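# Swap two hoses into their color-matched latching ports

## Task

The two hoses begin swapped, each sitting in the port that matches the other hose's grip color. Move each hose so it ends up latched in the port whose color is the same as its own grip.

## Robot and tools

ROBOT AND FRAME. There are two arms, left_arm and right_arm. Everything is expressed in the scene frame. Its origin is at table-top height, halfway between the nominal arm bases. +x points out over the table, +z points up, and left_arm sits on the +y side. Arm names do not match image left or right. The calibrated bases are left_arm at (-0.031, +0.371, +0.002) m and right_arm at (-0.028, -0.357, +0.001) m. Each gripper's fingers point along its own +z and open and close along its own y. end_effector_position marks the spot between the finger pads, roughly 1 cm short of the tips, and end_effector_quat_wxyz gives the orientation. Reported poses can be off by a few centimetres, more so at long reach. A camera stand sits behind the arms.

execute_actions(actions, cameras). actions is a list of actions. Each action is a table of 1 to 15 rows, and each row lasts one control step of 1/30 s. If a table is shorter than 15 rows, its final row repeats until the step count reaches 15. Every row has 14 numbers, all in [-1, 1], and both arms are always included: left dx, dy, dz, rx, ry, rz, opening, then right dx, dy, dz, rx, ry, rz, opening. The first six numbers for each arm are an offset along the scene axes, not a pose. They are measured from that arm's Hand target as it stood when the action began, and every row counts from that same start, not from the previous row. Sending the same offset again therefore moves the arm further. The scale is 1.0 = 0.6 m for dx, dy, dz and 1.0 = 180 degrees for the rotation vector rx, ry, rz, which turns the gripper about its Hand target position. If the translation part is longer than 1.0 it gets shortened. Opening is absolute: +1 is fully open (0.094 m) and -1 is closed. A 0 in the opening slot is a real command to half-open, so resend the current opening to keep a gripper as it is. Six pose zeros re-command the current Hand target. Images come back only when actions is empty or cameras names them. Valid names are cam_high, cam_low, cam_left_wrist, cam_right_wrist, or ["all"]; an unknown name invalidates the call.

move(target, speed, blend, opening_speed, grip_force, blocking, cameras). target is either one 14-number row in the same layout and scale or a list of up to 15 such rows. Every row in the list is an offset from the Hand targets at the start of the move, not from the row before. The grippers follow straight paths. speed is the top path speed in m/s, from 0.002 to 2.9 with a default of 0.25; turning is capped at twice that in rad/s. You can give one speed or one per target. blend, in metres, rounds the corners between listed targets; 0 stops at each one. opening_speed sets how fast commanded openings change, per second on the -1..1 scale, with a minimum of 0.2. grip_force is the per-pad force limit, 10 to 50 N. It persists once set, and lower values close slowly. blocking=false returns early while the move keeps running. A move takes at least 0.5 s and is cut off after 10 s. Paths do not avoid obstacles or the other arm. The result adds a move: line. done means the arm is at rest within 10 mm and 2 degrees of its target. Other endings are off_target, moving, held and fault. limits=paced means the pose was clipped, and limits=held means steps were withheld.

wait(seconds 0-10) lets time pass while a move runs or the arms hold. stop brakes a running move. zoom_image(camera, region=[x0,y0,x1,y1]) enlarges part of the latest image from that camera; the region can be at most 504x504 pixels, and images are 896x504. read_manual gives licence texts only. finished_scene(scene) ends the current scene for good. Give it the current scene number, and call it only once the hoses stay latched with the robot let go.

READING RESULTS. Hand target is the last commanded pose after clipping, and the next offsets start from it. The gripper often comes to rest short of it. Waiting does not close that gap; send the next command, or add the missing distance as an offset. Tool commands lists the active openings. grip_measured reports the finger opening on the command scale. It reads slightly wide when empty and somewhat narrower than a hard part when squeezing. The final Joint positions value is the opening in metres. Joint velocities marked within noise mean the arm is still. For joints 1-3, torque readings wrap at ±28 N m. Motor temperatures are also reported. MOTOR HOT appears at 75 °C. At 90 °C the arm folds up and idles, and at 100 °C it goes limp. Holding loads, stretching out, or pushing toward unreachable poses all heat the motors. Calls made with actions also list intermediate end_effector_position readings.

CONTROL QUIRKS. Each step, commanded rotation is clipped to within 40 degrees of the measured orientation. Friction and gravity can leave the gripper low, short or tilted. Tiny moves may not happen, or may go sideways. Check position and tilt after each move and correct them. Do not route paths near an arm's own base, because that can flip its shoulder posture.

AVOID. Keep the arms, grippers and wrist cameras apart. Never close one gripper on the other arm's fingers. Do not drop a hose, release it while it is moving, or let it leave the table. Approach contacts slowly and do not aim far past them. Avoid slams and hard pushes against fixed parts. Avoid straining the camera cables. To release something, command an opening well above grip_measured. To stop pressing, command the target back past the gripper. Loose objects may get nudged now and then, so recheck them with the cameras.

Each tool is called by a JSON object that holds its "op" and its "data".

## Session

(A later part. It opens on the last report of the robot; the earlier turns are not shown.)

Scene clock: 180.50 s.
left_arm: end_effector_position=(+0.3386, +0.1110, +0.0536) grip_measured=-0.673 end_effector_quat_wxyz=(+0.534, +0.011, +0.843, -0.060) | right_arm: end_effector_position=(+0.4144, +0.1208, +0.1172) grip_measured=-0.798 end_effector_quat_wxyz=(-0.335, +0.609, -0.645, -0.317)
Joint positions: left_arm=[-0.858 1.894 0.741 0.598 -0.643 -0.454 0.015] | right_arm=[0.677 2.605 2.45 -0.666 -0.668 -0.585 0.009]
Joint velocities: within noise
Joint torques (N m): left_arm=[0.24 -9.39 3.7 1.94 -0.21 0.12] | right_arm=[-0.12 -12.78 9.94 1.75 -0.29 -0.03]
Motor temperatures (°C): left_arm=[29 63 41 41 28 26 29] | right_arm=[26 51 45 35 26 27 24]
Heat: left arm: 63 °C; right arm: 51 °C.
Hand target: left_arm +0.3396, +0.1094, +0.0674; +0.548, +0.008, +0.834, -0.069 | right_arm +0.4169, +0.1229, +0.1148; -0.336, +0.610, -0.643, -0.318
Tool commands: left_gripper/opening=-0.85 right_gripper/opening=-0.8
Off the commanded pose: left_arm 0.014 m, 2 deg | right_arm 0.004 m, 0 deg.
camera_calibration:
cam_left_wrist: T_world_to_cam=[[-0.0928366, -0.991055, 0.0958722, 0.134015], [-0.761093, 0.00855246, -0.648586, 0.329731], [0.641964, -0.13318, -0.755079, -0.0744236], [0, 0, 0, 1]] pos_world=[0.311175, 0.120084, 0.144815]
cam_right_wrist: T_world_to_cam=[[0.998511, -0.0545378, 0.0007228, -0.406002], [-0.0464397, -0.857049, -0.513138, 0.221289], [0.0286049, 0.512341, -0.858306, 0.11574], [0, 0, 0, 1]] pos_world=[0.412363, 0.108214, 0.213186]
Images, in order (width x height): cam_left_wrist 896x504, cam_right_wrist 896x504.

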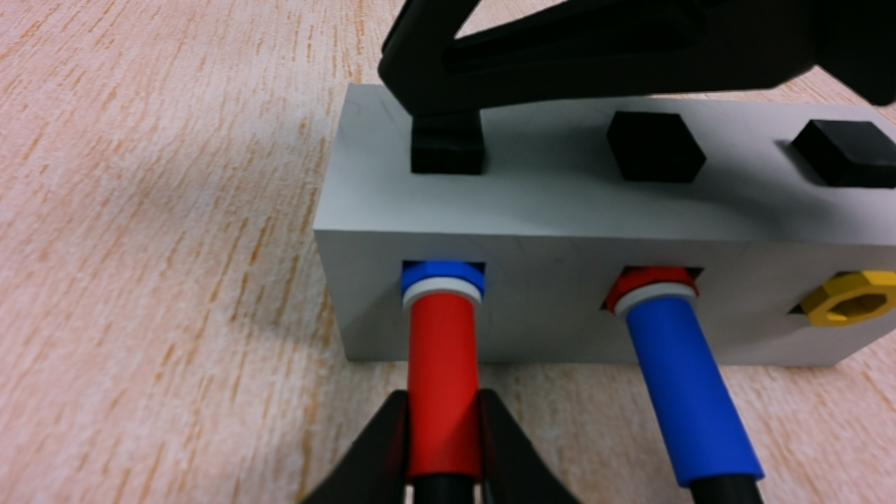

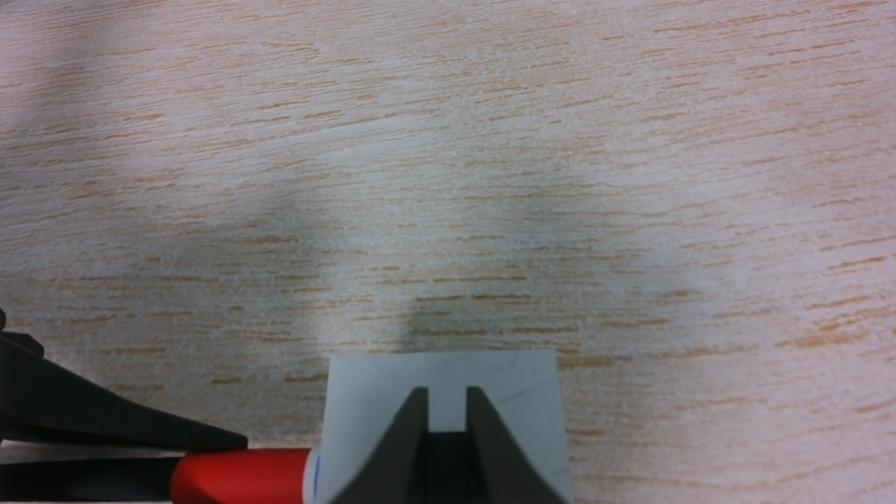

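{"op": "move", "data": {"target": [[0,0,0,0,0,0,-0.85,-0.004,-0.012,0.042,0,0,0,-0.36],[0,0,0,0,0,0,-0.85,-0.004,-0.0085,0.004,0,0,0,-0.36]], "speed": 0.06, "cameras": ["cam_right_wrist", "cam_left_wrist"]}}

Scene clock: 196.00 s.
left_arm: end_effector_position=(+0.3386, +0.1110, +0.0536) grip_measured=-0.673 end_effector_quat_wxyz=(+0.534, +0.011, +0.843, -0.060) | right_arm: end_effector_position=(+0.4109, +0.1181, +0.1112) grip_measured=-0.362 end_effector_quat_wxyz=(-0.322, +0.608, -0.652, -0.319)
Joint positions: left_arm=[-0.858 1.894 0.741 0.598 -0.643 -0.454 0.015] | right_arm=[0.677 2.605 2.442 -0.688 -0.668 -0.585 0.03]
Joint torques (N m): left_arm=[0.24 -9.4 3.71 1.94 -0.21 0.12] | right_arm=[-0.55 -15.77 5.82 2.07 -0.33 -0.11]
Motor temperatures (°C): left_arm=[29 64 41 41 28 26 29] | right_arm=[26 55 47 35 26 27 24]
Heat: left arm: 64 °C; right arm: 55 °C.
Hand target: left_arm +0.3396, +0.1094, +0.0674; +0.548, +0.008, +0.834, -0.069 | right_arm +0.4145, +0.1178, +0.1173; -0.336, +0.610, -0.643, -0.318
Off the commanded pose: left_arm 0.014 m, 2 deg | right_arm 0.007 m, 2 deg.
move: off_target (left_arm)
camera_calibration:
cam_left_wrist: T_world_to_cam=[[-0.0928366, -0.991055, 0.0958722, 0.134015], [-0.761093, 0.00855246, -0.648586, 0.329731], [0.641964, -0.13318, -0.755079, -0.0744236], [0, 0, 0, 1]] pos_world=[0.311175, 0.120084, 0.144815]
cam_right_wrist: T_world_to_cam=[[0.998269, -0.0547516, -0.0214689, -0.400028], [-0.0581802, -0.866124, -0.496432, 0.219701], [0.00858572, 0.496822, -0.86781, 0.123129], [0, 0, 0, 1]] pos_world=[0.411061, 0.107213, 0.207331]
Images, in order (width x height): cam_left_wrist 896x504, cam_right_wrist 896x504.

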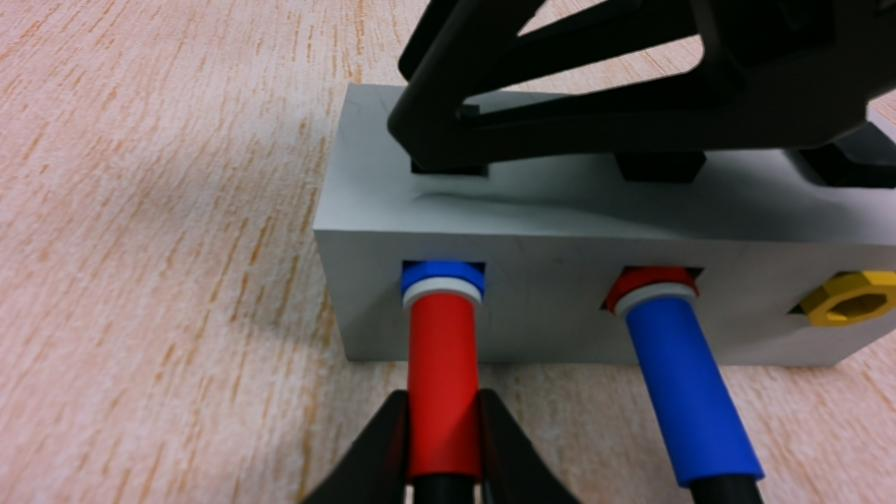

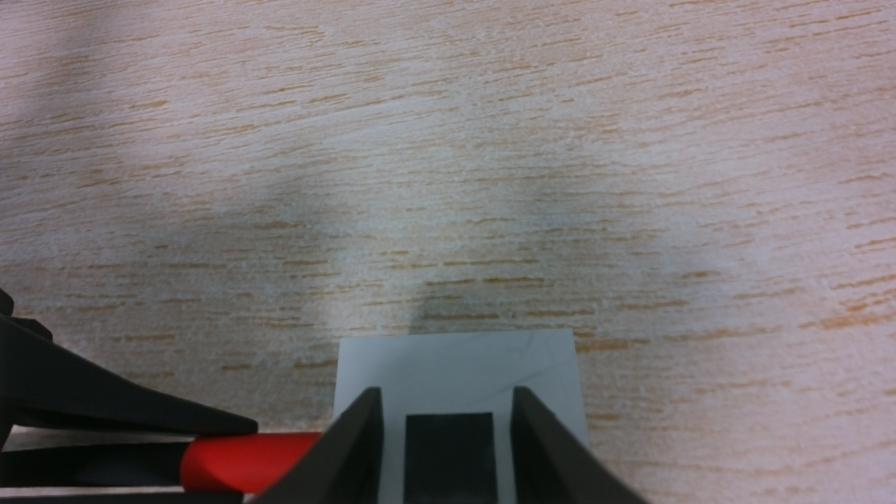

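{"op": "zoom_image", "data": {"camera": "cam_right_wrist", "region": [300, 310, 636, 504]}}

{"op": "zoom_image", "data": {"camera": "cam_left_wrist", "region": [330, 50, 610, 220]}}

Scaled by 1.500.

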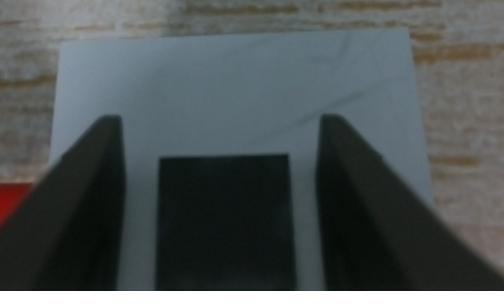

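Scaled by 1.800.

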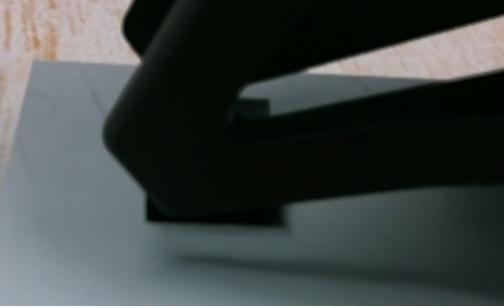

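{"op": "move", "data": {"target": [0,0,0,0,0,0,-0.85,0,-0.0133,0.005,0,0,0,-0.36], "speed": 0.03, "cameras": ["cam_right_wrist"]}}

Scene clock: 226.97 s.
left_arm: end_effector_position=(+0.3386, +0.1110, +0.0536) grip_measured=-0.673 end_effector_quat_wxyz=(+0.534, +0.011, +0.843, -0.060) | right_arm: end_effector_position=(+0.4128, +0.1154, +0.1053) grip_measured=-0.361 end_effector_quat_wxyz=(-0.324, +0.609, -0.650, -0.320)
Joint positions: left_arm=[-0.858 1.894 0.741 0.598 -0.643 -0.454 0.015] | right_arm=[0.67 2.598 2.403 -0.654 -0.675 -0.591 0.03]
Joint torques (N m): left_arm=[0.24 -9.4 3.71 1.94 -0.21 0.12] | right_arm=[-0.98 -17.84 5.18 1.8 -0.33 -0.16]
Motor temperatures (°C): left_arm=[29 64 40 41 28 26 29] | right_arm=[26 65 42 36 26 27 24]
Heat: left arm: 64 °C; right arm: 65 °C.
Hand target: left_arm +0.3396, +0.1094, +0.0674; +0.548, +0.008, +0.834, -0.069 | right_arm +0.4146, +0.1097, +0.1200; -0.336, +0.610, -0.644, -0.318
Off the commanded pose: left_arm 0.014 m, 2 deg | right_arm 0.016 m, 2 deg.
move: off_target (left_arm, right_arm)
camera_calibration:
cam_right_wrist: T_world_to_cam=[[0.998426, -0.0526205, -0.0194276, -0.402827], [-0.0552706, -0.863843, -0.500721, 0.213525], [0.00956572, 0.501006, -0.865391, 0.118251], [0, 0, 0, 1]] pos_world=[0.412863, 0.10401, 0.201424]
Images, in order (width x height): cam_right_wrist 896x504.

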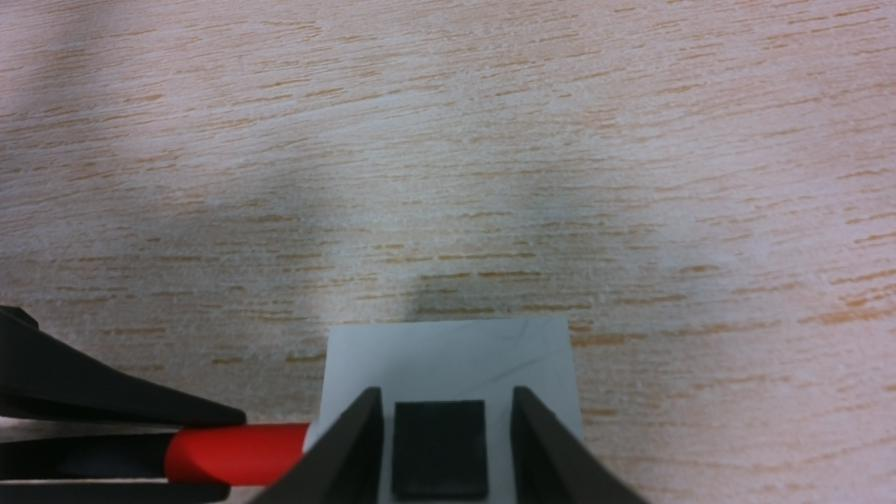

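{"op": "move", "data": {"target": [[0,0,0,0,0,0,-0.85,0,0.0038,0.075,0,0,0,-0.36],[0,0,0,0,0,0,-0.85,0,0.0047,-0.0025,0,0,0,-0.36]], "speed": 0.08, "cameras": ["cam_right_wrist"]}}

Scene clock: 246.03 s.
left_arm: end_effector_position=(+0.3386, +0.1110, +0.0536) grip_measured=-0.673 end_effector_quat_wxyz=(+0.534, +0.011, +0.843, -0.060) | right_arm: end_effector_position=(+0.4131, +0.1163, +0.1053) grip_measured=-0.361 end_effector_quat_wxyz=(-0.325, +0.611, -0.647, -0.321)
Joint positions: left_arm=[-0.858 1.894 0.741 0.598 -0.643 -0.454 0.015] | right_arm=[0.669 2.605 2.415 -0.658 -0.681 -0.598 0.03]
Joint torques (N m): left_arm=[0.24 -9.39 3.7 1.94 -0.21 0.12] | right_arm=[-0.57 -17.66 5.3 1.82 -0.25 -0.04]
Motor temperatures (°C): left_arm=[29 64 40 42 28 26 29] | right_arm=[26 77 41 35 26 27 24]
Heat: left arm: 64 °C; right arm: 77 °C. Fold the right arm in close to its base, or ease its load, before you think long.
Hand target: left_arm +0.3395, +0.1094, +0.0674; +0.548, +0.008, +0.834, -0.069 | right_arm +0.4146, +0.1126, +0.1186; -0.336, +0.610, -0.643, -0.318
Off the commanded pose: left_arm 0.014 m, 2 deg | right_arm 0.014 m, 1 deg.
MOTOR HOT: joint 2 (shoulder) of the right arm reports 77 °C; the controller's stop level is 90 °C. To cool a motor, set the load down, stop pushing, or move to a pose that needs little force.
move: off_target (left_arm, right_arm)
camera_calibration:
cam_right_wrist: T_world_to_cam=[[0.99884, -0.0454099, -0.0159938, -0.404423], [-0.0472743, -0.862227, -0.504311, 0.211198], [0.00911046, 0.504482, -0.863374, 0.117417], [0, 0, 0, 1]] pos_world=[0.412869, 0.104501, 0.201416]
Images, in order (width x height): cam_right_wrist 896x504.

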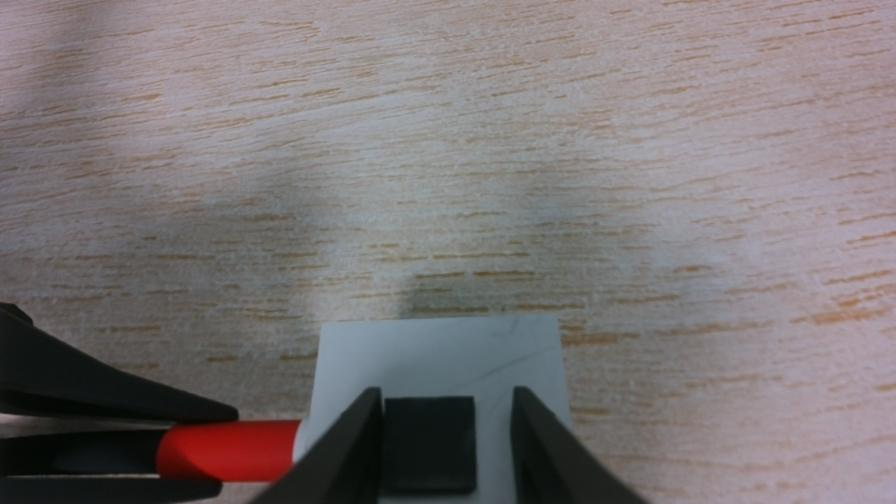

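{"op": "move", "data": {"target": [[0,0,0,0,0,0,-0.85,0,0,0.13,0,0,0,-0.36],[0,0,0,0,0,0,-0.85,-0.091,-0.321,0.152,0,0,0,-0.36],[0,0,0,0,0,0,-0.85,-0.358,-0.688,0.052,0,0,0,-0.36]], "speed": 0.2, "blend": [0.03, 0.05, 0], "cameras": []}}

Scene clock: 255.57 s.
left_arm: end_effector_position=(+0.3386, +0.1110, +0.0536) grip_measured=-0.673 end_effector_quat_wxyz=(+0.534, +0.011, +0.843, -0.060) | right_arm: end_effector_position=(+0.2011, -0.3005, +0.1488) grip_measured=-0.361 end_effector_quat_wxyz=(-0.335, +0.616, -0.643, -0.308)
Joint positions: left_arm=[-0.858 1.894 0.741 0.598 -0.643 -0.454 0.015] | right_arm=[-0.348 1.566 1.087 -1.483 -0.883 -2.081 0.03]
Joint torques (N m): left_arm=[0.24 -9.39 3.73 1.94 -0.21 0.12] | right_arm=[-0.61 -4.19 5.59 -0.73 -0.51 -0.12]
Motor temperatures (°C): left_arm=[29 64 40 42 28 26 29] | right_arm=[26 76 41 34 26 27 24]
Heat: left arm: 64 °C; right arm: 76 °C. Fold the right arm in close to its base, or ease its load, before you think long.
Hand target: left_arm +0.3395, +0.1094, +0.0674; +0.548, +0.008, +0.834, -0.069 | right_arm +0.1998, -0.3002, +0.1498; -0.336, +0.610, -0.643, -0.318
Off the commanded pose: left_arm 0.014 m, 2 deg | right_arm 0.002 m, 1 deg.
MOTOR HOT: still on. Joint 2 (shoulder) of the right arm reports 76 °C.
move: off_target (left_arm)
No camera images: "cameras" was empty.

{"op": "move", "data": {"target": [0,0,0,0,0,0,-0.85,0.06,0,0.08,0,0,0,-0.36], "speed": 0.15, "cameras": []}}

{"op": "wait", "data": {"seconds": 10, "cameras": []}}

{"op": "wait", "data": {"seconds": 10, "cameras": []}}

Scene clock: 304.93 s.
left_arm: end_effector_position=(+0.3386, +0.1110, +0.0536) grip_measured=-0.673 end_effector_quat_wxyz=(+0.534, +0.011, +0.843, -0.060) | right_arm: end_effector_position=(+0.2331, -0.3045, +0.1879) grip_measured=-0.361 end_effector_quat_wxyz=(-0.336, +0.608, -0.661, -0.284)
Joint positions: left_arm=[-0.858 1.894 0.741 0.598 -0.643 -0.454 0.015] | right_arm=[-0.313 1.589 1.3 -1.539 -0.883 -1.942 0.03]
Joint torques (N m): left_arm=[0.23 -9.39 3.71 1.94 -0.21 0.12] | right_arm=[0.61 -5.64 7.73 -0.41 -0.78 0.03]
Motor temperatures (°C): left_arm=[29 65 40 42 28 26 30] | right_arm=[26 52 41 31 26 27 24]
Heat: left arm: 65 °C; right arm: 52 °C.
Hand target: left_arm +0.3395, +0.1094, +0.0674; +0.548, +0.008, +0.834, -0.069 | right_arm +0.2358, -0.3002, +0.1979; -0.336, +0.610, -0.643, -0.318
Off the commanded pose: left_arm 0.014 m, 2 deg | right_arm 0.011 m, 4 deg.
MOTOR HOT: cleared for the motors of the right arm.
joint sent to its limit (right arm) — joint 4 (wrist pitch), lower limit. The joint targets are off in orientation, not in position.
move: off_target (left_arm, right_arm)
No camera images: "cameras" was empty.

Scene clock: 314.93 s.
left_arm: end_effector_position=(+0.3386, +0.1110, +0.0536) grip_measured=-0.673 end_effector_quat_wxyz=(+0.534, +0.011, +0.843, -0.060) | right_arm: end_effector_position=(+0.2331, -0.3045, +0.1879) grip_measured=-0.361 end_effector_quat_wxyz=(-0.335, +0.608, -0.662, -0.284)
Joint positions: left_arm=[-0.858 1.894 0.741 0.598 -0.643 -0.454 0.015] | right_arm=[-0.313 1.589 1.3 -1.54 -0.883 -1.941 0.03]
Joint torques (N m): left_arm=[0.24 -9.4 3.71 1.94 -0.21 0.12] | right_arm=[0.62 -5.65 7.72 -0.43 -0.78 0.03]
Motor temperatures (°C): left_arm=[29 65 40 42 28 26 30] | right_arm=[26 50 42 30 26 27 24]
Heat: left arm: 65 °C; right arm: 50 °C.
Hand target: left_arm +0.3395, +0.1094, +0.0674; +0.548, +0.008, +0.834, -0.069 | right_arm +0.2358, -0.3002, +0.1979; -0.336, +0.610, -0.643, -0.318
Tool commands: left_gripper/opening=-0.85 right_gripper/opening=-0.36
Off the commanded pose: left_arm 0.014 m, 2 deg | right_arm 0.011 m, 4 deg.
wait: 10.00 s; at rest by 0.17 s
No camera images: "cameras" was empty.

Scene clock: 324.93 s.
left_arm: end_effector_position=(+0.3386, +0.1110, +0.0536) grip_measured=-0.673 end_effector_quat_wxyz=(+0.534, +0.011, +0.843, -0.060) | right_arm: end_effector_position=(+0.2331, -0.3045, +0.1879) grip_measured=-0.361 end_effector_quat_wxyz=(-0.335, +0.608, -0.662, -0.284)
Joint positions: left_arm=[-0.858 1.894 0.741 0.598 -0.643 -0.454 0.015] | right_arm=[-0.313 1.589 1.3 -1.54 -0.883 -1.941 0.03]
Joint torques (N m): left_arm=[0.24 -9.4 3.71 1.94 -0.21 0.12] | right_arm=[0.59 -5.64 7.73 -0.43 -0.78 0.02]
Motor temperatures (°C): left_arm=[29 65 39 42 28 26 30] | right_arm=[26 49 43 30 27 27 24]
Heat: left arm: 65 °C; right arm: 49 °C.
Hand target: left_arm +0.3395, +0.1094, +0.0674; +0.548, +0.008, +0.834, -0.069 | right_arm +0.2358, -0.3002, +0.1979; -0.336, +0.610, -0.643, -0.318
Tool commands: left_gripper/opening=-0.85 right_gripper/opening=-0.36
Off the commanded pose: left_arm 0.014 m, 2 deg | right_arm 0.011 m, 4 deg.
wait: 10.00 s; at rest by 0.17 s
No camera images: "cameras" was empty.

{"op": "move", "data": {"target": [[0,0,0,0,0,0,-0.85,0.207,0.367,0.020,0,0,0,-0.36],[0,0,0,0,0,0,-0.85,0.2962,0.687,-0.0798,0,0,0,-0.36],[0,0,0,0,0,0,-0.85,0.2962,0.687,-0.1340,0,0,0,-0.36]], "speed": [0.2,0.2,0.06], "blend": [0.05, 0.0, 0], "cameras": ["cam_right_wrist"]}}

Scene clock: 336.43 s.
left_arm: end_effector_position=(+0.3386, +0.1110, +0.0536) grip_measured=-0.673 end_effector_quat_wxyz=(+0.534, +0.011, +0.843, -0.060) | right_arm: end_effector_position=(+0.4101, +0.1118, +0.1137) grip_measured=-0.361 end_effector_quat_wxyz=(-0.324, +0.610, -0.649, -0.320)
Joint positions: left_arm=[-0.858 1.894 0.741 0.598 -0.643 -0.454 0.015] | right_arm=[0.667 2.57 2.383 -0.665 -0.679 -0.597 0.03]
Joint torques (N m): left_arm=[0.24 -9.39 3.71 1.94 -0.2 0.12] | right_arm=[-0.35 -15.35 5.79 2.08 -0.27 -0.05]
Motor temperatures (°C): left_arm=[29 65 39 42 28 26 30] | right_arm=[26 49 43 30 27 27 24]
Heat: left arm: 65 °C; right arm: 49 °C.
Hand target: left_arm +0.3395, +0.1094, +0.0674; +0.548, +0.008, +0.834, -0.069 | right_arm +0.4135, +0.1120, +0.1175; -0.336, +0.610, -0.643, -0.318
Off the commanded pose: left_arm 0.014 m, 2 deg | right_arm 0.005 m, 2 deg.
move: off_target (left_arm)
camera_calibration:
cam_right_wrist: T_world_to_cam=[[0.998604, -0.0496899, -0.0179189, -0.400744], [-0.0519711, -0.863613, -0.501469, 0.213243], [0.00944292, 0.5017, -0.86499, 0.127247], [0, 0, 0, 1]] pos_world=[0.410065, 0.100407, 0.209821]
Images, in order (width x height): cam_right_wrist 896x504.

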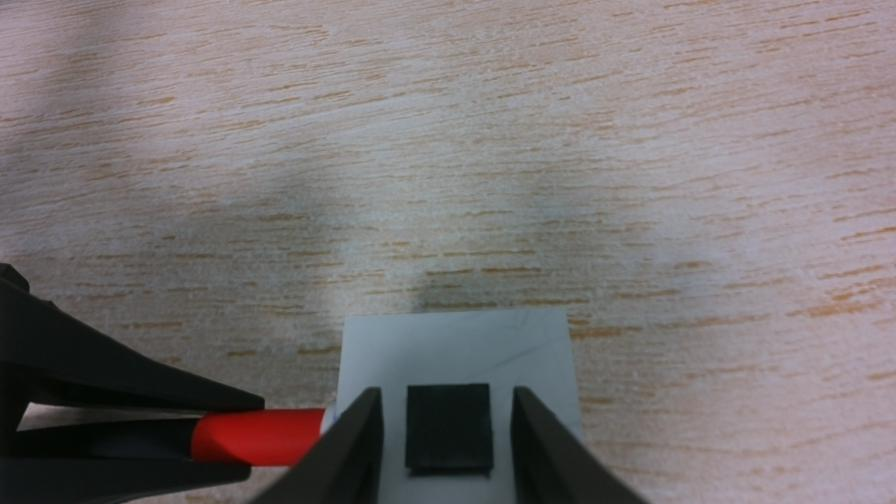

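{"op": "move", "data": {"target": [0,0,0,0,0,0,-0.85,0.0008,0.005,-0.008,0,0,0,-0.36], "speed": 0.04, "cameras": ["cam_right_wrist"]}}

Scene clock: 340.77 s.
left_arm: end_effector_position=(+0.3386, +0.1110, +0.0536) grip_measured=-0.673 end_effector_quat_wxyz=(+0.534, +0.011, +0.843, -0.060) | right_arm: end_effector_position=(+0.4118, +0.1128, +0.1152) grip_measured=-0.361 end_effector_quat_wxyz=(-0.329, +0.610, -0.647, -0.319)
Joint positions: left_arm=[-0.858 1.894 0.741 0.598 -0.643 -0.454 0.015] | right_arm=[0.667 2.57 2.383 -0.653 -0.677 -0.597 0.03]
Joint torques (N m): left_arm=[0.24 -9.39 3.71 1.94 -0.21 0.12] | right_arm=[0.02 -14.22 6.23 2.09 -0.26 0]
Motor temperatures (°C): left_arm=[29 65 39 42 28 26 30] | right_arm=[26 53 43 31 27 27 24]
Heat: left arm: 65 °C; right arm: 53 °C.
Hand target: left_arm +0.3395, +0.1094, +0.0674; +0.548, +0.008, +0.834, -0.069 | right_arm +0.4140, +0.1150, +0.1127; -0.336, +0.610, -0.643, -0.318
Off the commanded pose: left_arm 0.014 m, 2 deg | right_arm 0.004 m, 1 deg.
move: off_target (left_arm)
camera_calibration:
cam_right_wrist: T_world_to_cam=[[0.998671, -0.0508727, -0.0082135, -0.403356], [-0.0480124, -0.860685, -0.506869, 0.213539], [0.0187165, 0.506589, -0.861984, 0.123297], [0, 0, 0, 1]] pos_world=[0.410765, 0.100809, 0.211204]
Images, in order (width x height): cam_right_wrist 896x504.

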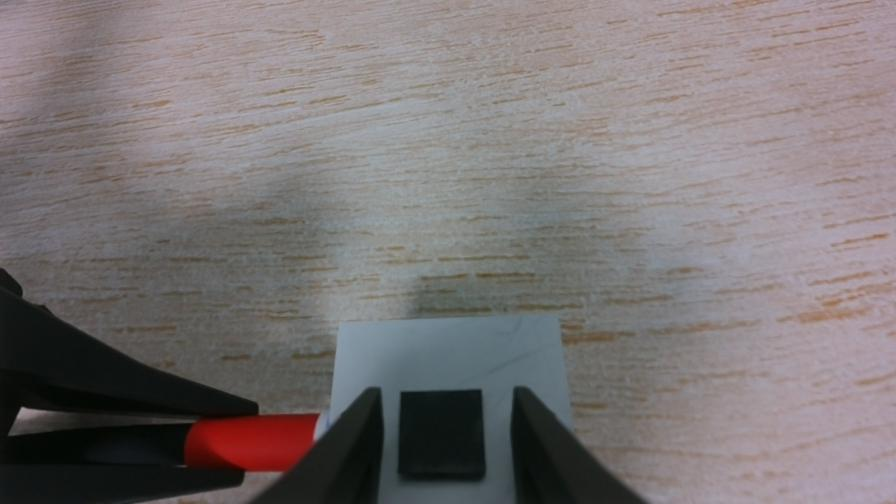

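{"op": "move", "data": {"target": [0,0,0,0,0,0,-0.85,-0.001,0.003,-0.003,-0.008,0.0075,0,-0.36], "speed": 0.04, "cameras": ["cam_right_wrist"]}}

Scene clock: 350.63 s.
left_arm: end_effector_position=(+0.3386, +0.1110, +0.0536) grip_measured=-0.673 end_effector_quat_wxyz=(+0.534, +0.011, +0.843, -0.060) | right_arm: end_effector_position=(+0.4134, +0.1127, +0.1139) grip_measured=-0.361 end_effector_quat_wxyz=(-0.322, +0.609, -0.652, -0.316)
Joint positions: left_arm=[-0.858 1.894 0.741 0.598 -0.643 -0.454 0.015] | right_arm=[0.667 2.597 2.442 -0.701 -0.669 -0.596 0.03]
Joint torques (N m): left_arm=[0.23 -9.4 3.71 1.94 -0.21 0.12] | right_arm=[0.42 -12.72 9.91 1.66 -0.26 0]
Motor temperatures (°C): left_arm=[29 65 39 42 28 26 30] | right_arm=[26 58 43 32 26 27 24]
Heat: left arm: 65 °C; right arm: 58 °C.
Hand target: left_arm +0.3395, +0.1094, +0.0674; +0.548, +0.008, +0.834, -0.069 | right_arm +0.4134, +0.1168, +0.1110; -0.320, +0.611, -0.651, -0.317
Off the commanded pose: left_arm 0.014 m, 2 deg | right_arm 0.005 m, 0 deg.
move: off_target (left_arm)
camera_calibration:
cam_right_wrist: T_world_to_cam=[[0.998222, -0.0567522, -0.0182427, -0.402998], [-0.058353, -0.867693, -0.493664, 0.216409], [0.0121875, 0.493851, -0.869461, 0.127145], [0, 0, 0, 1]] pos_world=[0.41336, 0.102115, 0.21003]
Images, in order (width x height): cam_right_wrist 896x504.

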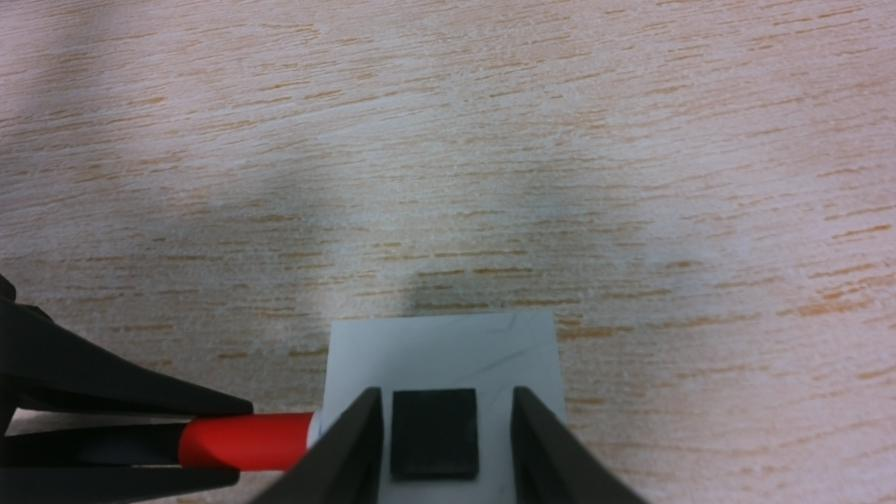

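{"op": "move", "data": {"target": [0,0,0,0,0,0,-0.85,-0.005,0.004,-0.009,0,0,0,-0.36], "speed": 0.04, "cameras": ["cam_right_wrist"]}}

Scene clock: 356.40 s.
left_arm: end_effector_position=(+0.3386, +0.1110, +0.0536) grip_measured=-0.673 end_effector_quat_wxyz=(+0.534, +0.011, +0.843, -0.060) | right_arm: end_effector_position=(+0.4128, +0.1135, +0.1136) grip_measured=-0.361 end_effector_quat_wxyz=(-0.321, +0.608, -0.653, -0.316)
Joint positions: left_arm=[-0.858 1.894 0.741 0.598 -0.643 -0.454 0.015] | right_arm=[0.669 2.597 2.442 -0.701 -0.666 -0.593 0.03]
Joint torques (N m): left_arm=[0.24 -9.4 3.71 1.94 -0.21 0.12] | right_arm=[0.81 -13.59 6.28 2.02 -0.25 0.02]
Motor temperatures (°C): left_arm=[29 65 39 42 28 26 30] | right_arm=[26 59 43 32 26 27 24]
Heat: left arm: 65 °C; right arm: 59 °C.
Hand target: left_arm +0.3395, +0.1094, +0.0674; +0.548, +0.008, +0.834, -0.069 | right_arm +0.4105, +0.1191, +0.1056; -0.321, +0.611, -0.651, -0.317
Off the commanded pose: left_arm 0.014 m, 2 deg | right_arm 0.010 m, 0 deg.
move: off_target (left_arm)
camera_calibration:
cam_right_wrist: T_world_to_cam=[[0.998101, -0.0585864, -0.0190195, -0.401942], [-0.0603556, -0.868544, -0.491923, 0.217696], [0.0123008, 0.492137, -0.870431, 0.126819], [0, 0, 0, 1]] pos_world=[0.412758, 0.103117, 0.209832]
Images, in order (width x height): cam_right_wrist 896x504.

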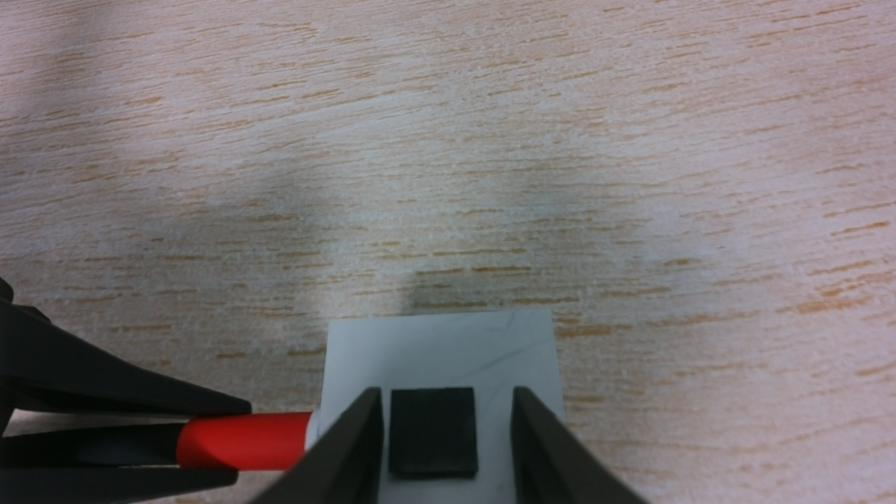

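{"op": "move", "data": {"target": [0,0,0,0,0,0,-0.85,-0.003,0.002,-0.007,0,0,0,-0.36], "speed": 0.04, "cameras": ["cam_right_wrist"]}}

Scene clock: 360.13 s.
left_arm: end_effector_position=(+0.3386, +0.1110, +0.0536) grip_measured=-0.673 end_effector_quat_wxyz=(+0.534, +0.011, +0.843, -0.060) | right_arm: end_effector_position=(+0.4100, +0.1161, +0.1068) grip_measured=-0.361 end_effector_quat_wxyz=(-0.319, +0.609, -0.654, -0.316)
Joint positions: left_arm=[-0.858 1.894 0.741 0.598 -0.643 -0.454 0.015] | right_arm=[0.676 2.597 2.417 -0.68 -0.664 -0.589 0.03]
Joint torques (N m): left_arm=[0.24 -9.39 3.71 1.94 -0.21 0.12] | right_arm=[0.57 -14.22 5.74 2.04 -0.25 -0.01]
Motor temperatures (°C): left_arm=[29 65 39 42 28 26 30] | right_arm=[26 61 42 32 26 27 24]
Heat: left arm: 65 °C; right arm: 61 °C.
Hand target: left_arm +0.3395, +0.1094, +0.0674; +0.548, +0.008, +0.834, -0.069 | right_arm +0.4086, +0.1204, +0.1013; -0.320, +0.611, -0.651, -0.317
Off the commanded pose: left_arm 0.014 m, 2 deg | right_arm 0.007 m, 0 deg.
move: off_target (left_arm)
camera_calibration:
cam_right_wrist: T_world_to_cam=[[0.998188, -0.0554159, -0.0234374, -0.398984], [-0.0597946, -0.870281, -0.488913, 0.216068], [0.00669642, 0.489429, -0.872017, 0.122421], [0, 0, 0, 1]] pos_world=[0.410361, 0.106013, 0.203041]
Images, in order (width x height): cam_right_wrist 896x504.

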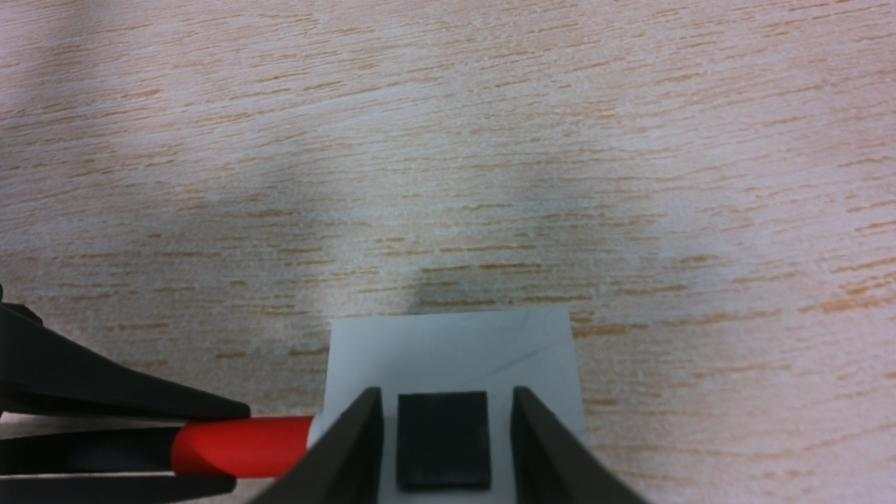

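{"op": "move", "data": {"target": [[0,0,0,0,0,0,-0.85,0,0,0.004,0.0037,-0.0036,0,-0.36],[0,0,0,0,0,0,-0.85,0,0,0.004,0.0037,-0.0036,0,-0.8]], "speed": 0.04, "cameras": ["cam_right_wrist","cam_left_wrist"]}}

Scene clock: 366.20 s.
left_arm: end_effector_position=(+0.3386, +0.1110, +0.0536) grip_measured=-0.673 end_effector_quat_wxyz=(+0.534, +0.011, +0.843, -0.060) | right_arm: end_effector_position=(+0.4102, +0.1195, +0.1048) grip_measured=-0.585 end_effector_quat_wxyz=(-0.326, +0.610, -0.645, -0.324)
Joint positions: left_arm=[-0.858 1.894 0.741 0.598 -0.643 -0.454 0.015] | right_arm=[0.676 2.596 2.39 -0.632 -0.683 -0.587 0.019]
Joint torques (N m): left_arm=[0.24 -9.39 3.71 1.94 -0.21 0.12] | right_arm=[0.53 -15.76 5.15 1.92 -0.07 0.01]
Motor temperatures (°C): left_arm=[29 65 39 42 28 26 30] | right_arm=[26 63 42 32 26 27 24]
Heat: left arm: 65 °C; right arm: 63 °C.
Hand target: left_arm +0.3395, +0.1094, +0.0674; +0.548, +0.008, +0.834, -0.069 | right_arm +0.4086, +0.1204, +0.1037; -0.328, +0.611, -0.648, -0.317
Off the commanded pose: left_arm 0.014 m, 2 deg | right_arm 0.002 m, 1 deg.
move: off_target (left_arm)
camera_calibration:
cam_left_wrist: T_world_to_cam=[[-0.0928366, -0.991055, 0.0958722, 0.134015], [-0.761093, 0.00855246, -0.648586, 0.329731], [0.641964, -0.13318, -0.755079, -0.0744236], [0, 0, 0, 1]] pos_world=[0.311175, 0.120084, 0.144815]
cam_right_wrist: T_world_to_cam=[[0.998867, -0.0439646, -0.0181903, -0.401244], [-0.0470893, -0.858767, -0.510198, 0.213738], [0.00680939, 0.510476, -0.859865, 0.115208], [0, 0, 0, 1]] pos_world=[0.41007, 0.1071, 0.200813]
Images, in order (width x height): cam_left_wrist 896x504, cam_right_wrist 896x504.

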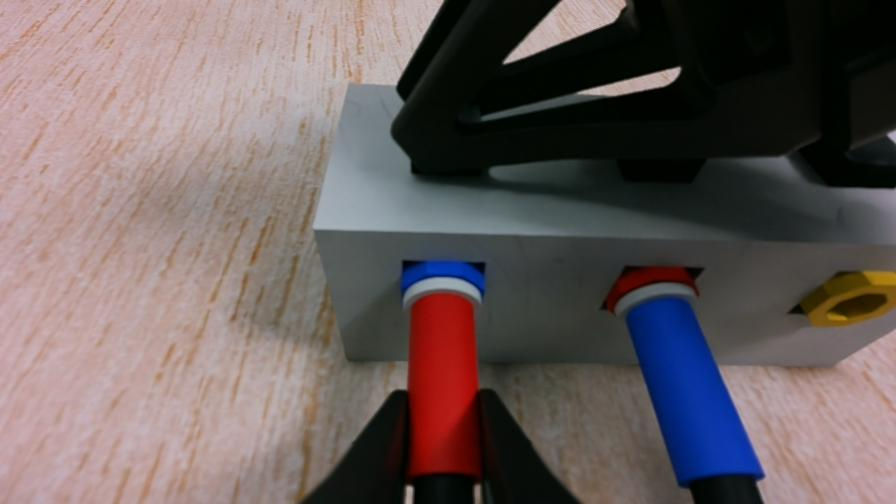

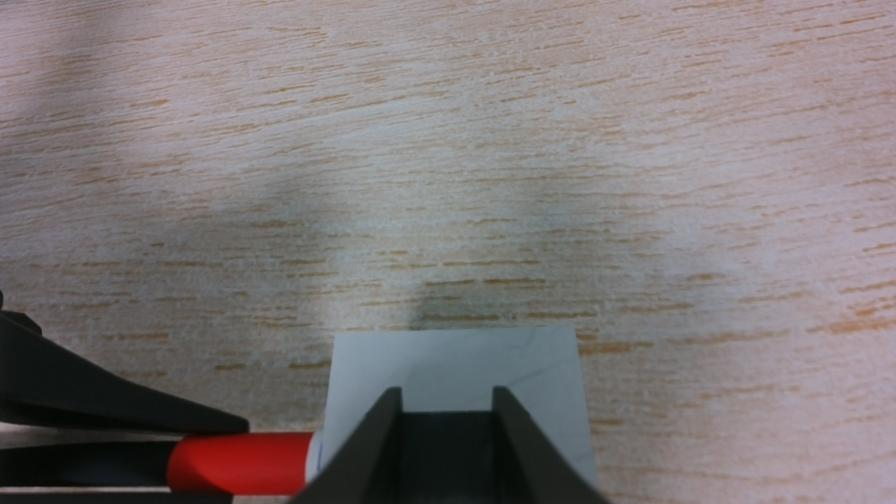

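{"op": "move", "data": {"target": [[0,0,0,0,0,0,-0.85,0,0,-0.05,-0.027,0.0067,0,-0.8],[0,0,0,0,0,0,-0.85,0,0,-0.09,-0.054,0.0134,0,-0.8]], "speed": 0.1, "cameras": ["cam_right_wrist","cam_left_wrist"]}}

Scene clock: 374.00 s.
left_arm: end_effector_position=(+0.3386, +0.1110, +0.0536) grip_measured=-0.673 end_effector_quat_wxyz=(+0.534, +0.011, +0.843, -0.060) | right_arm: end_effector_position=(+0.4095, +0.1197, +0.1017) grip_measured=-0.586 end_effector_quat_wxyz=(-0.304, +0.621, -0.655, -0.306)
Joint positions: left_arm=[-0.858 1.894 0.741 0.598 -0.643 -0.454 0.015] | right_arm=[0.685 2.684 2.593 -0.814 -0.644 -0.622 0.019]
Joint torques (N m): left_arm=[0.24 -9.39 3.7 1.94 -0.21 0.12] | right_arm=[1.59 -8.99 7.04 1.41 0.57 -0.21]
Motor temperatures (°C): left_arm=[29 65 39 42 28 26 30] | right_arm=[26 64 42 32 26 27 25]
Heat: left arm: 65 °C; right arm: 64 °C.
Hand target: left_arm +0.3395, +0.1094, +0.0674; +0.548, +0.008, +0.834, -0.069 | right_arm +0.4087, +0.1204, +0.0498; -0.261, +0.629, -0.679, -0.274
Off the commanded pose: left_arm 0.014 m, 2 deg | right_arm 0.052 m, 7 deg.
move: off_target (left_arm, right_arm)
camera_calibration:
cam_left_wrist: T_world_to_cam=[[-0.0928366, -0.991055, 0.0958722, 0.134015], [-0.761093, 0.00855246, -0.648586, 0.329731], [0.641964, -0.13318, -0.755079, -0.0744236], [0, 0, 0, 1]] pos_world=[0.311175, 0.120084, 0.144815]
cam_right_wrist: T_world_to_cam=[[0.998976, -0.0399835, -0.0211832, -0.40082], [-0.0452428, -0.889919, -0.453868, 0.209445], [-0.00070407, 0.454362, -0.890817, 0.125393], [0, 0, 0, 1]] pos_world=[0.409974, 0.113389, 0.198272]
Images, in order (width x height): cam_left_wrist 896x504, cam_right_wrist 896x504.

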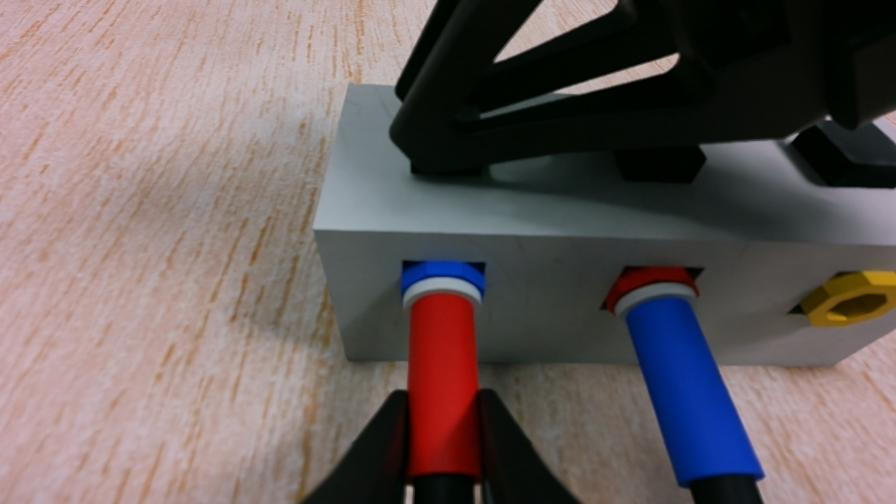

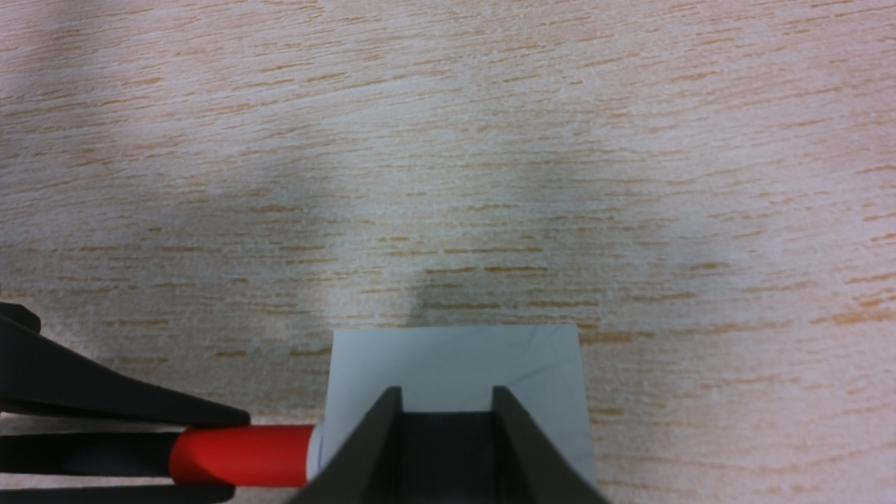

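{"op": "move", "data": {"target": [[0,0,0,0,0,0,-0.85,0,0,-0.05,-0.02,0.005,0,-0.8]], "speed": 0.1, "cameras": ["cam_right_wrist","cam_left_wrist"]}}

Scene clock: 381.73 s.
left_arm: end_effector_position=(+0.3386, +0.1110, +0.0536) grip_measured=-0.673 end_effector_quat_wxyz=(+0.534, +0.011, +0.843, -0.060) | right_arm: end_effector_position=(+0.4094, +0.1195, +0.0992) grip_measured=-0.586 end_effector_quat_wxyz=(-0.299, +0.624, -0.655, -0.302)
Joint positions: left_arm=[-0.858 1.894 0.741 0.598 -0.643 -0.454 0.015] | right_arm=[0.686 2.709 2.643 -0.851 -0.638 -0.633 0.019]
Joint torques (N m): left_arm=[0.24 -9.39 3.71 1.94 -0.21 0.12] | right_arm=[2.17 -6.58 5.31 1.42 0.9 -0.29]
Motor temperatures (°C): left_arm=[29 65 39 42 28 26 30] | right_arm=[26 61 42 32 26 27 25]
Heat: left arm: 65 °C; right arm: 61 °C.
Hand target: left_arm +0.3395, +0.1094, +0.0674; +0.548, +0.008, +0.834, -0.069 | right_arm +0.4086, +0.1204, +0.0197; -0.236, +0.635, -0.689, -0.257
Off the commanded pose: left_arm 0.014 m, 2 deg | right_arm 0.079 m, 10 deg.
move: off_target (left_arm, right_arm)
camera_calibration:
cam_left_wrist: T_world_to_cam=[[-0.0928366, -0.991055, 0.0958722, 0.134015], [-0.761093, 0.00855246, -0.648586, 0.329731], [0.641964, -0.13318, -0.755079, -0.0744236], [0, 0, 0, 1]] pos_world=[0.311175, 0.120084, 0.144815]
cam_right_wrist: T_world_to_cam=[[0.999145, -0.0357725, -0.0207353, -0.40147], [-0.0412573, -0.895667, -0.442808, 0.206192], [-0.00273163, 0.443284, -0.896377, 0.125956], [0, 0, 0, 1]] pos_world=[0.409977, 0.114483, 0.195882]
Images, in order (width x height): cam_left_wrist 896x504, cam_right_wrist 896x504.

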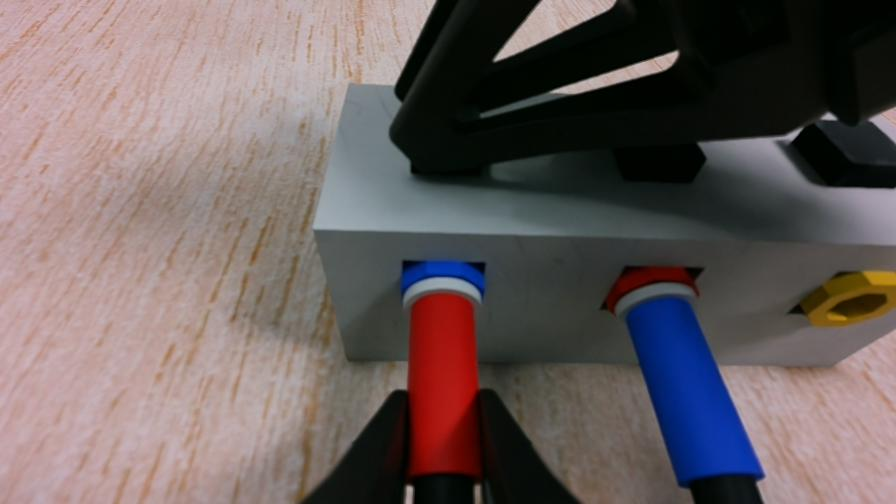

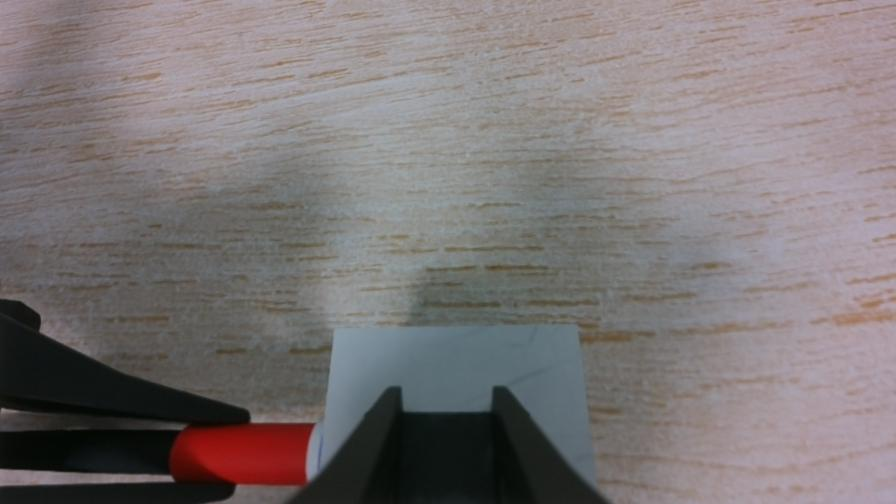

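{"op": "zoom_image", "data": {"camera": "cam_left_wrist", "region": [370, 90, 550, 200]}}

{"op": "zoom_image", "data": {"camera": "cam_right_wrist", "region": [300, 310, 636, 504]}}

Scaled by 2.800.

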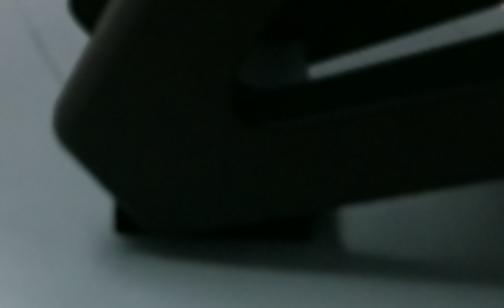

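Scaled by 1.500.

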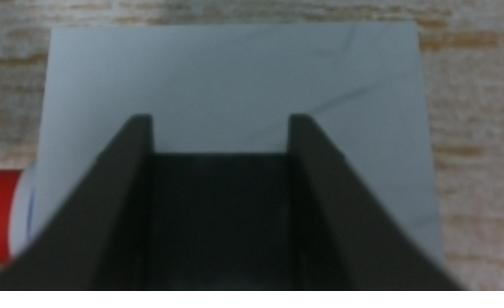

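{"op": "move", "data": {"target": [[0,0,0,0,0,0,-0.85,0,0,-0.07,-0.02,0.005,0,-0.8]], "speed": 0.1, "cameras": ["cam_right_wrist","cam_left_wrist"]}}

Scene clock: 404.10 s.
left_arm: end_effector_position=(+0.3386, +0.1110, +0.0536) grip_measured=-0.673 end_effector_quat_wxyz=(+0.534, +0.011, +0.843, -0.060) | right_arm: end_effector_position=(+0.4091, +0.1191, +0.0956) grip_measured=-0.586 end_effector_quat_wxyz=(-0.298, +0.627, -0.654, -0.301)
Joint positions: left_arm=[-0.858 1.894 0.741 0.598 -0.643 -0.454 0.015] | right_arm=[0.686 2.711 2.634 -0.848 -0.638 -0.642 0.019]
Joint torques (N m): left_arm=[0.24 -9.39 3.71 1.94 -0.21 0.12] | right_arm=[2.73 -3.19 3.11 1.43 1.26 -0.46]
Motor temperatures (°C): left_arm=[29 65 39 42 28 26 30] | right_arm=[26 56 41 31 27 27 26]
Heat: left arm: 65 °C; right arm: 56 °C.
Hand target: left_arm +0.3395, +0.1094, +0.0674; +0.548, +0.008, +0.834, -0.069 | right_arm +0.4087, +0.1203, -0.0223; -0.210, +0.640, -0.699, -0.241
Off the commanded pose: left_arm 0.014 m, 2 deg | right_arm 0.118 m, 13 deg.
move: off_target (left_arm, right_arm)
camera_calibration:
cam_left_wrist: T_world_to_cam=[[-0.0928366, -0.991055, 0.0958722, 0.134015], [-0.761093, 0.00855246, -0.648586, 0.329731], [0.641964, -0.13318, -0.755079, -0.0744236], [0, 0, 0, 1]] pos_world=[0.311175, 0.120084, 0.144815]
cam_right_wrist: T_world_to_cam=[[0.999375, -0.0304986, -0.0178879, -0.402192], [-0.0352561, -0.897822, -0.438946, 0.201704], [-0.00267297, 0.439302, -0.898336, 0.123495], [0, 0, 0, 1]] pos_world=[0.409382, 0.114576, 0.192282]
Images, in order (width x height): cam_left_wrist 896x504, cam_right_wrist 896x504.

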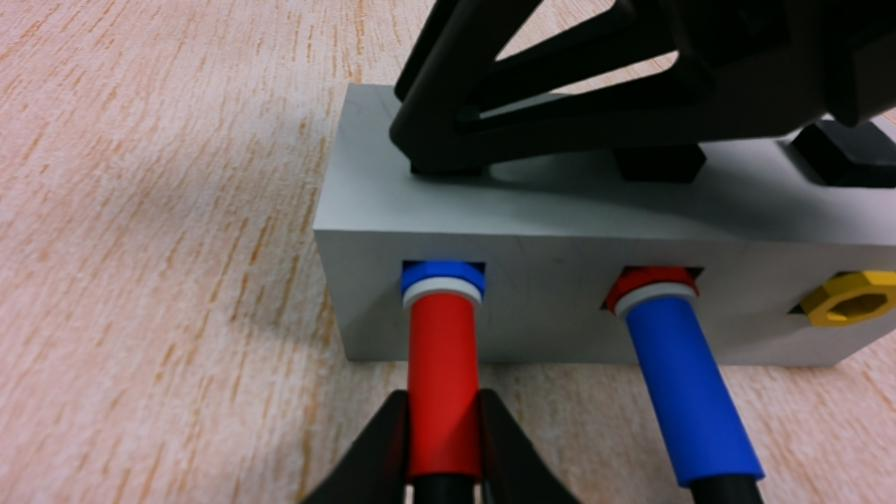

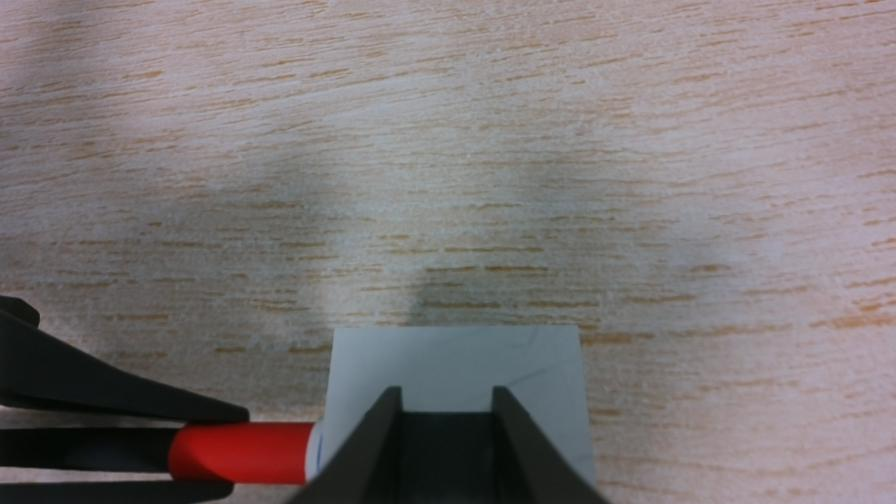

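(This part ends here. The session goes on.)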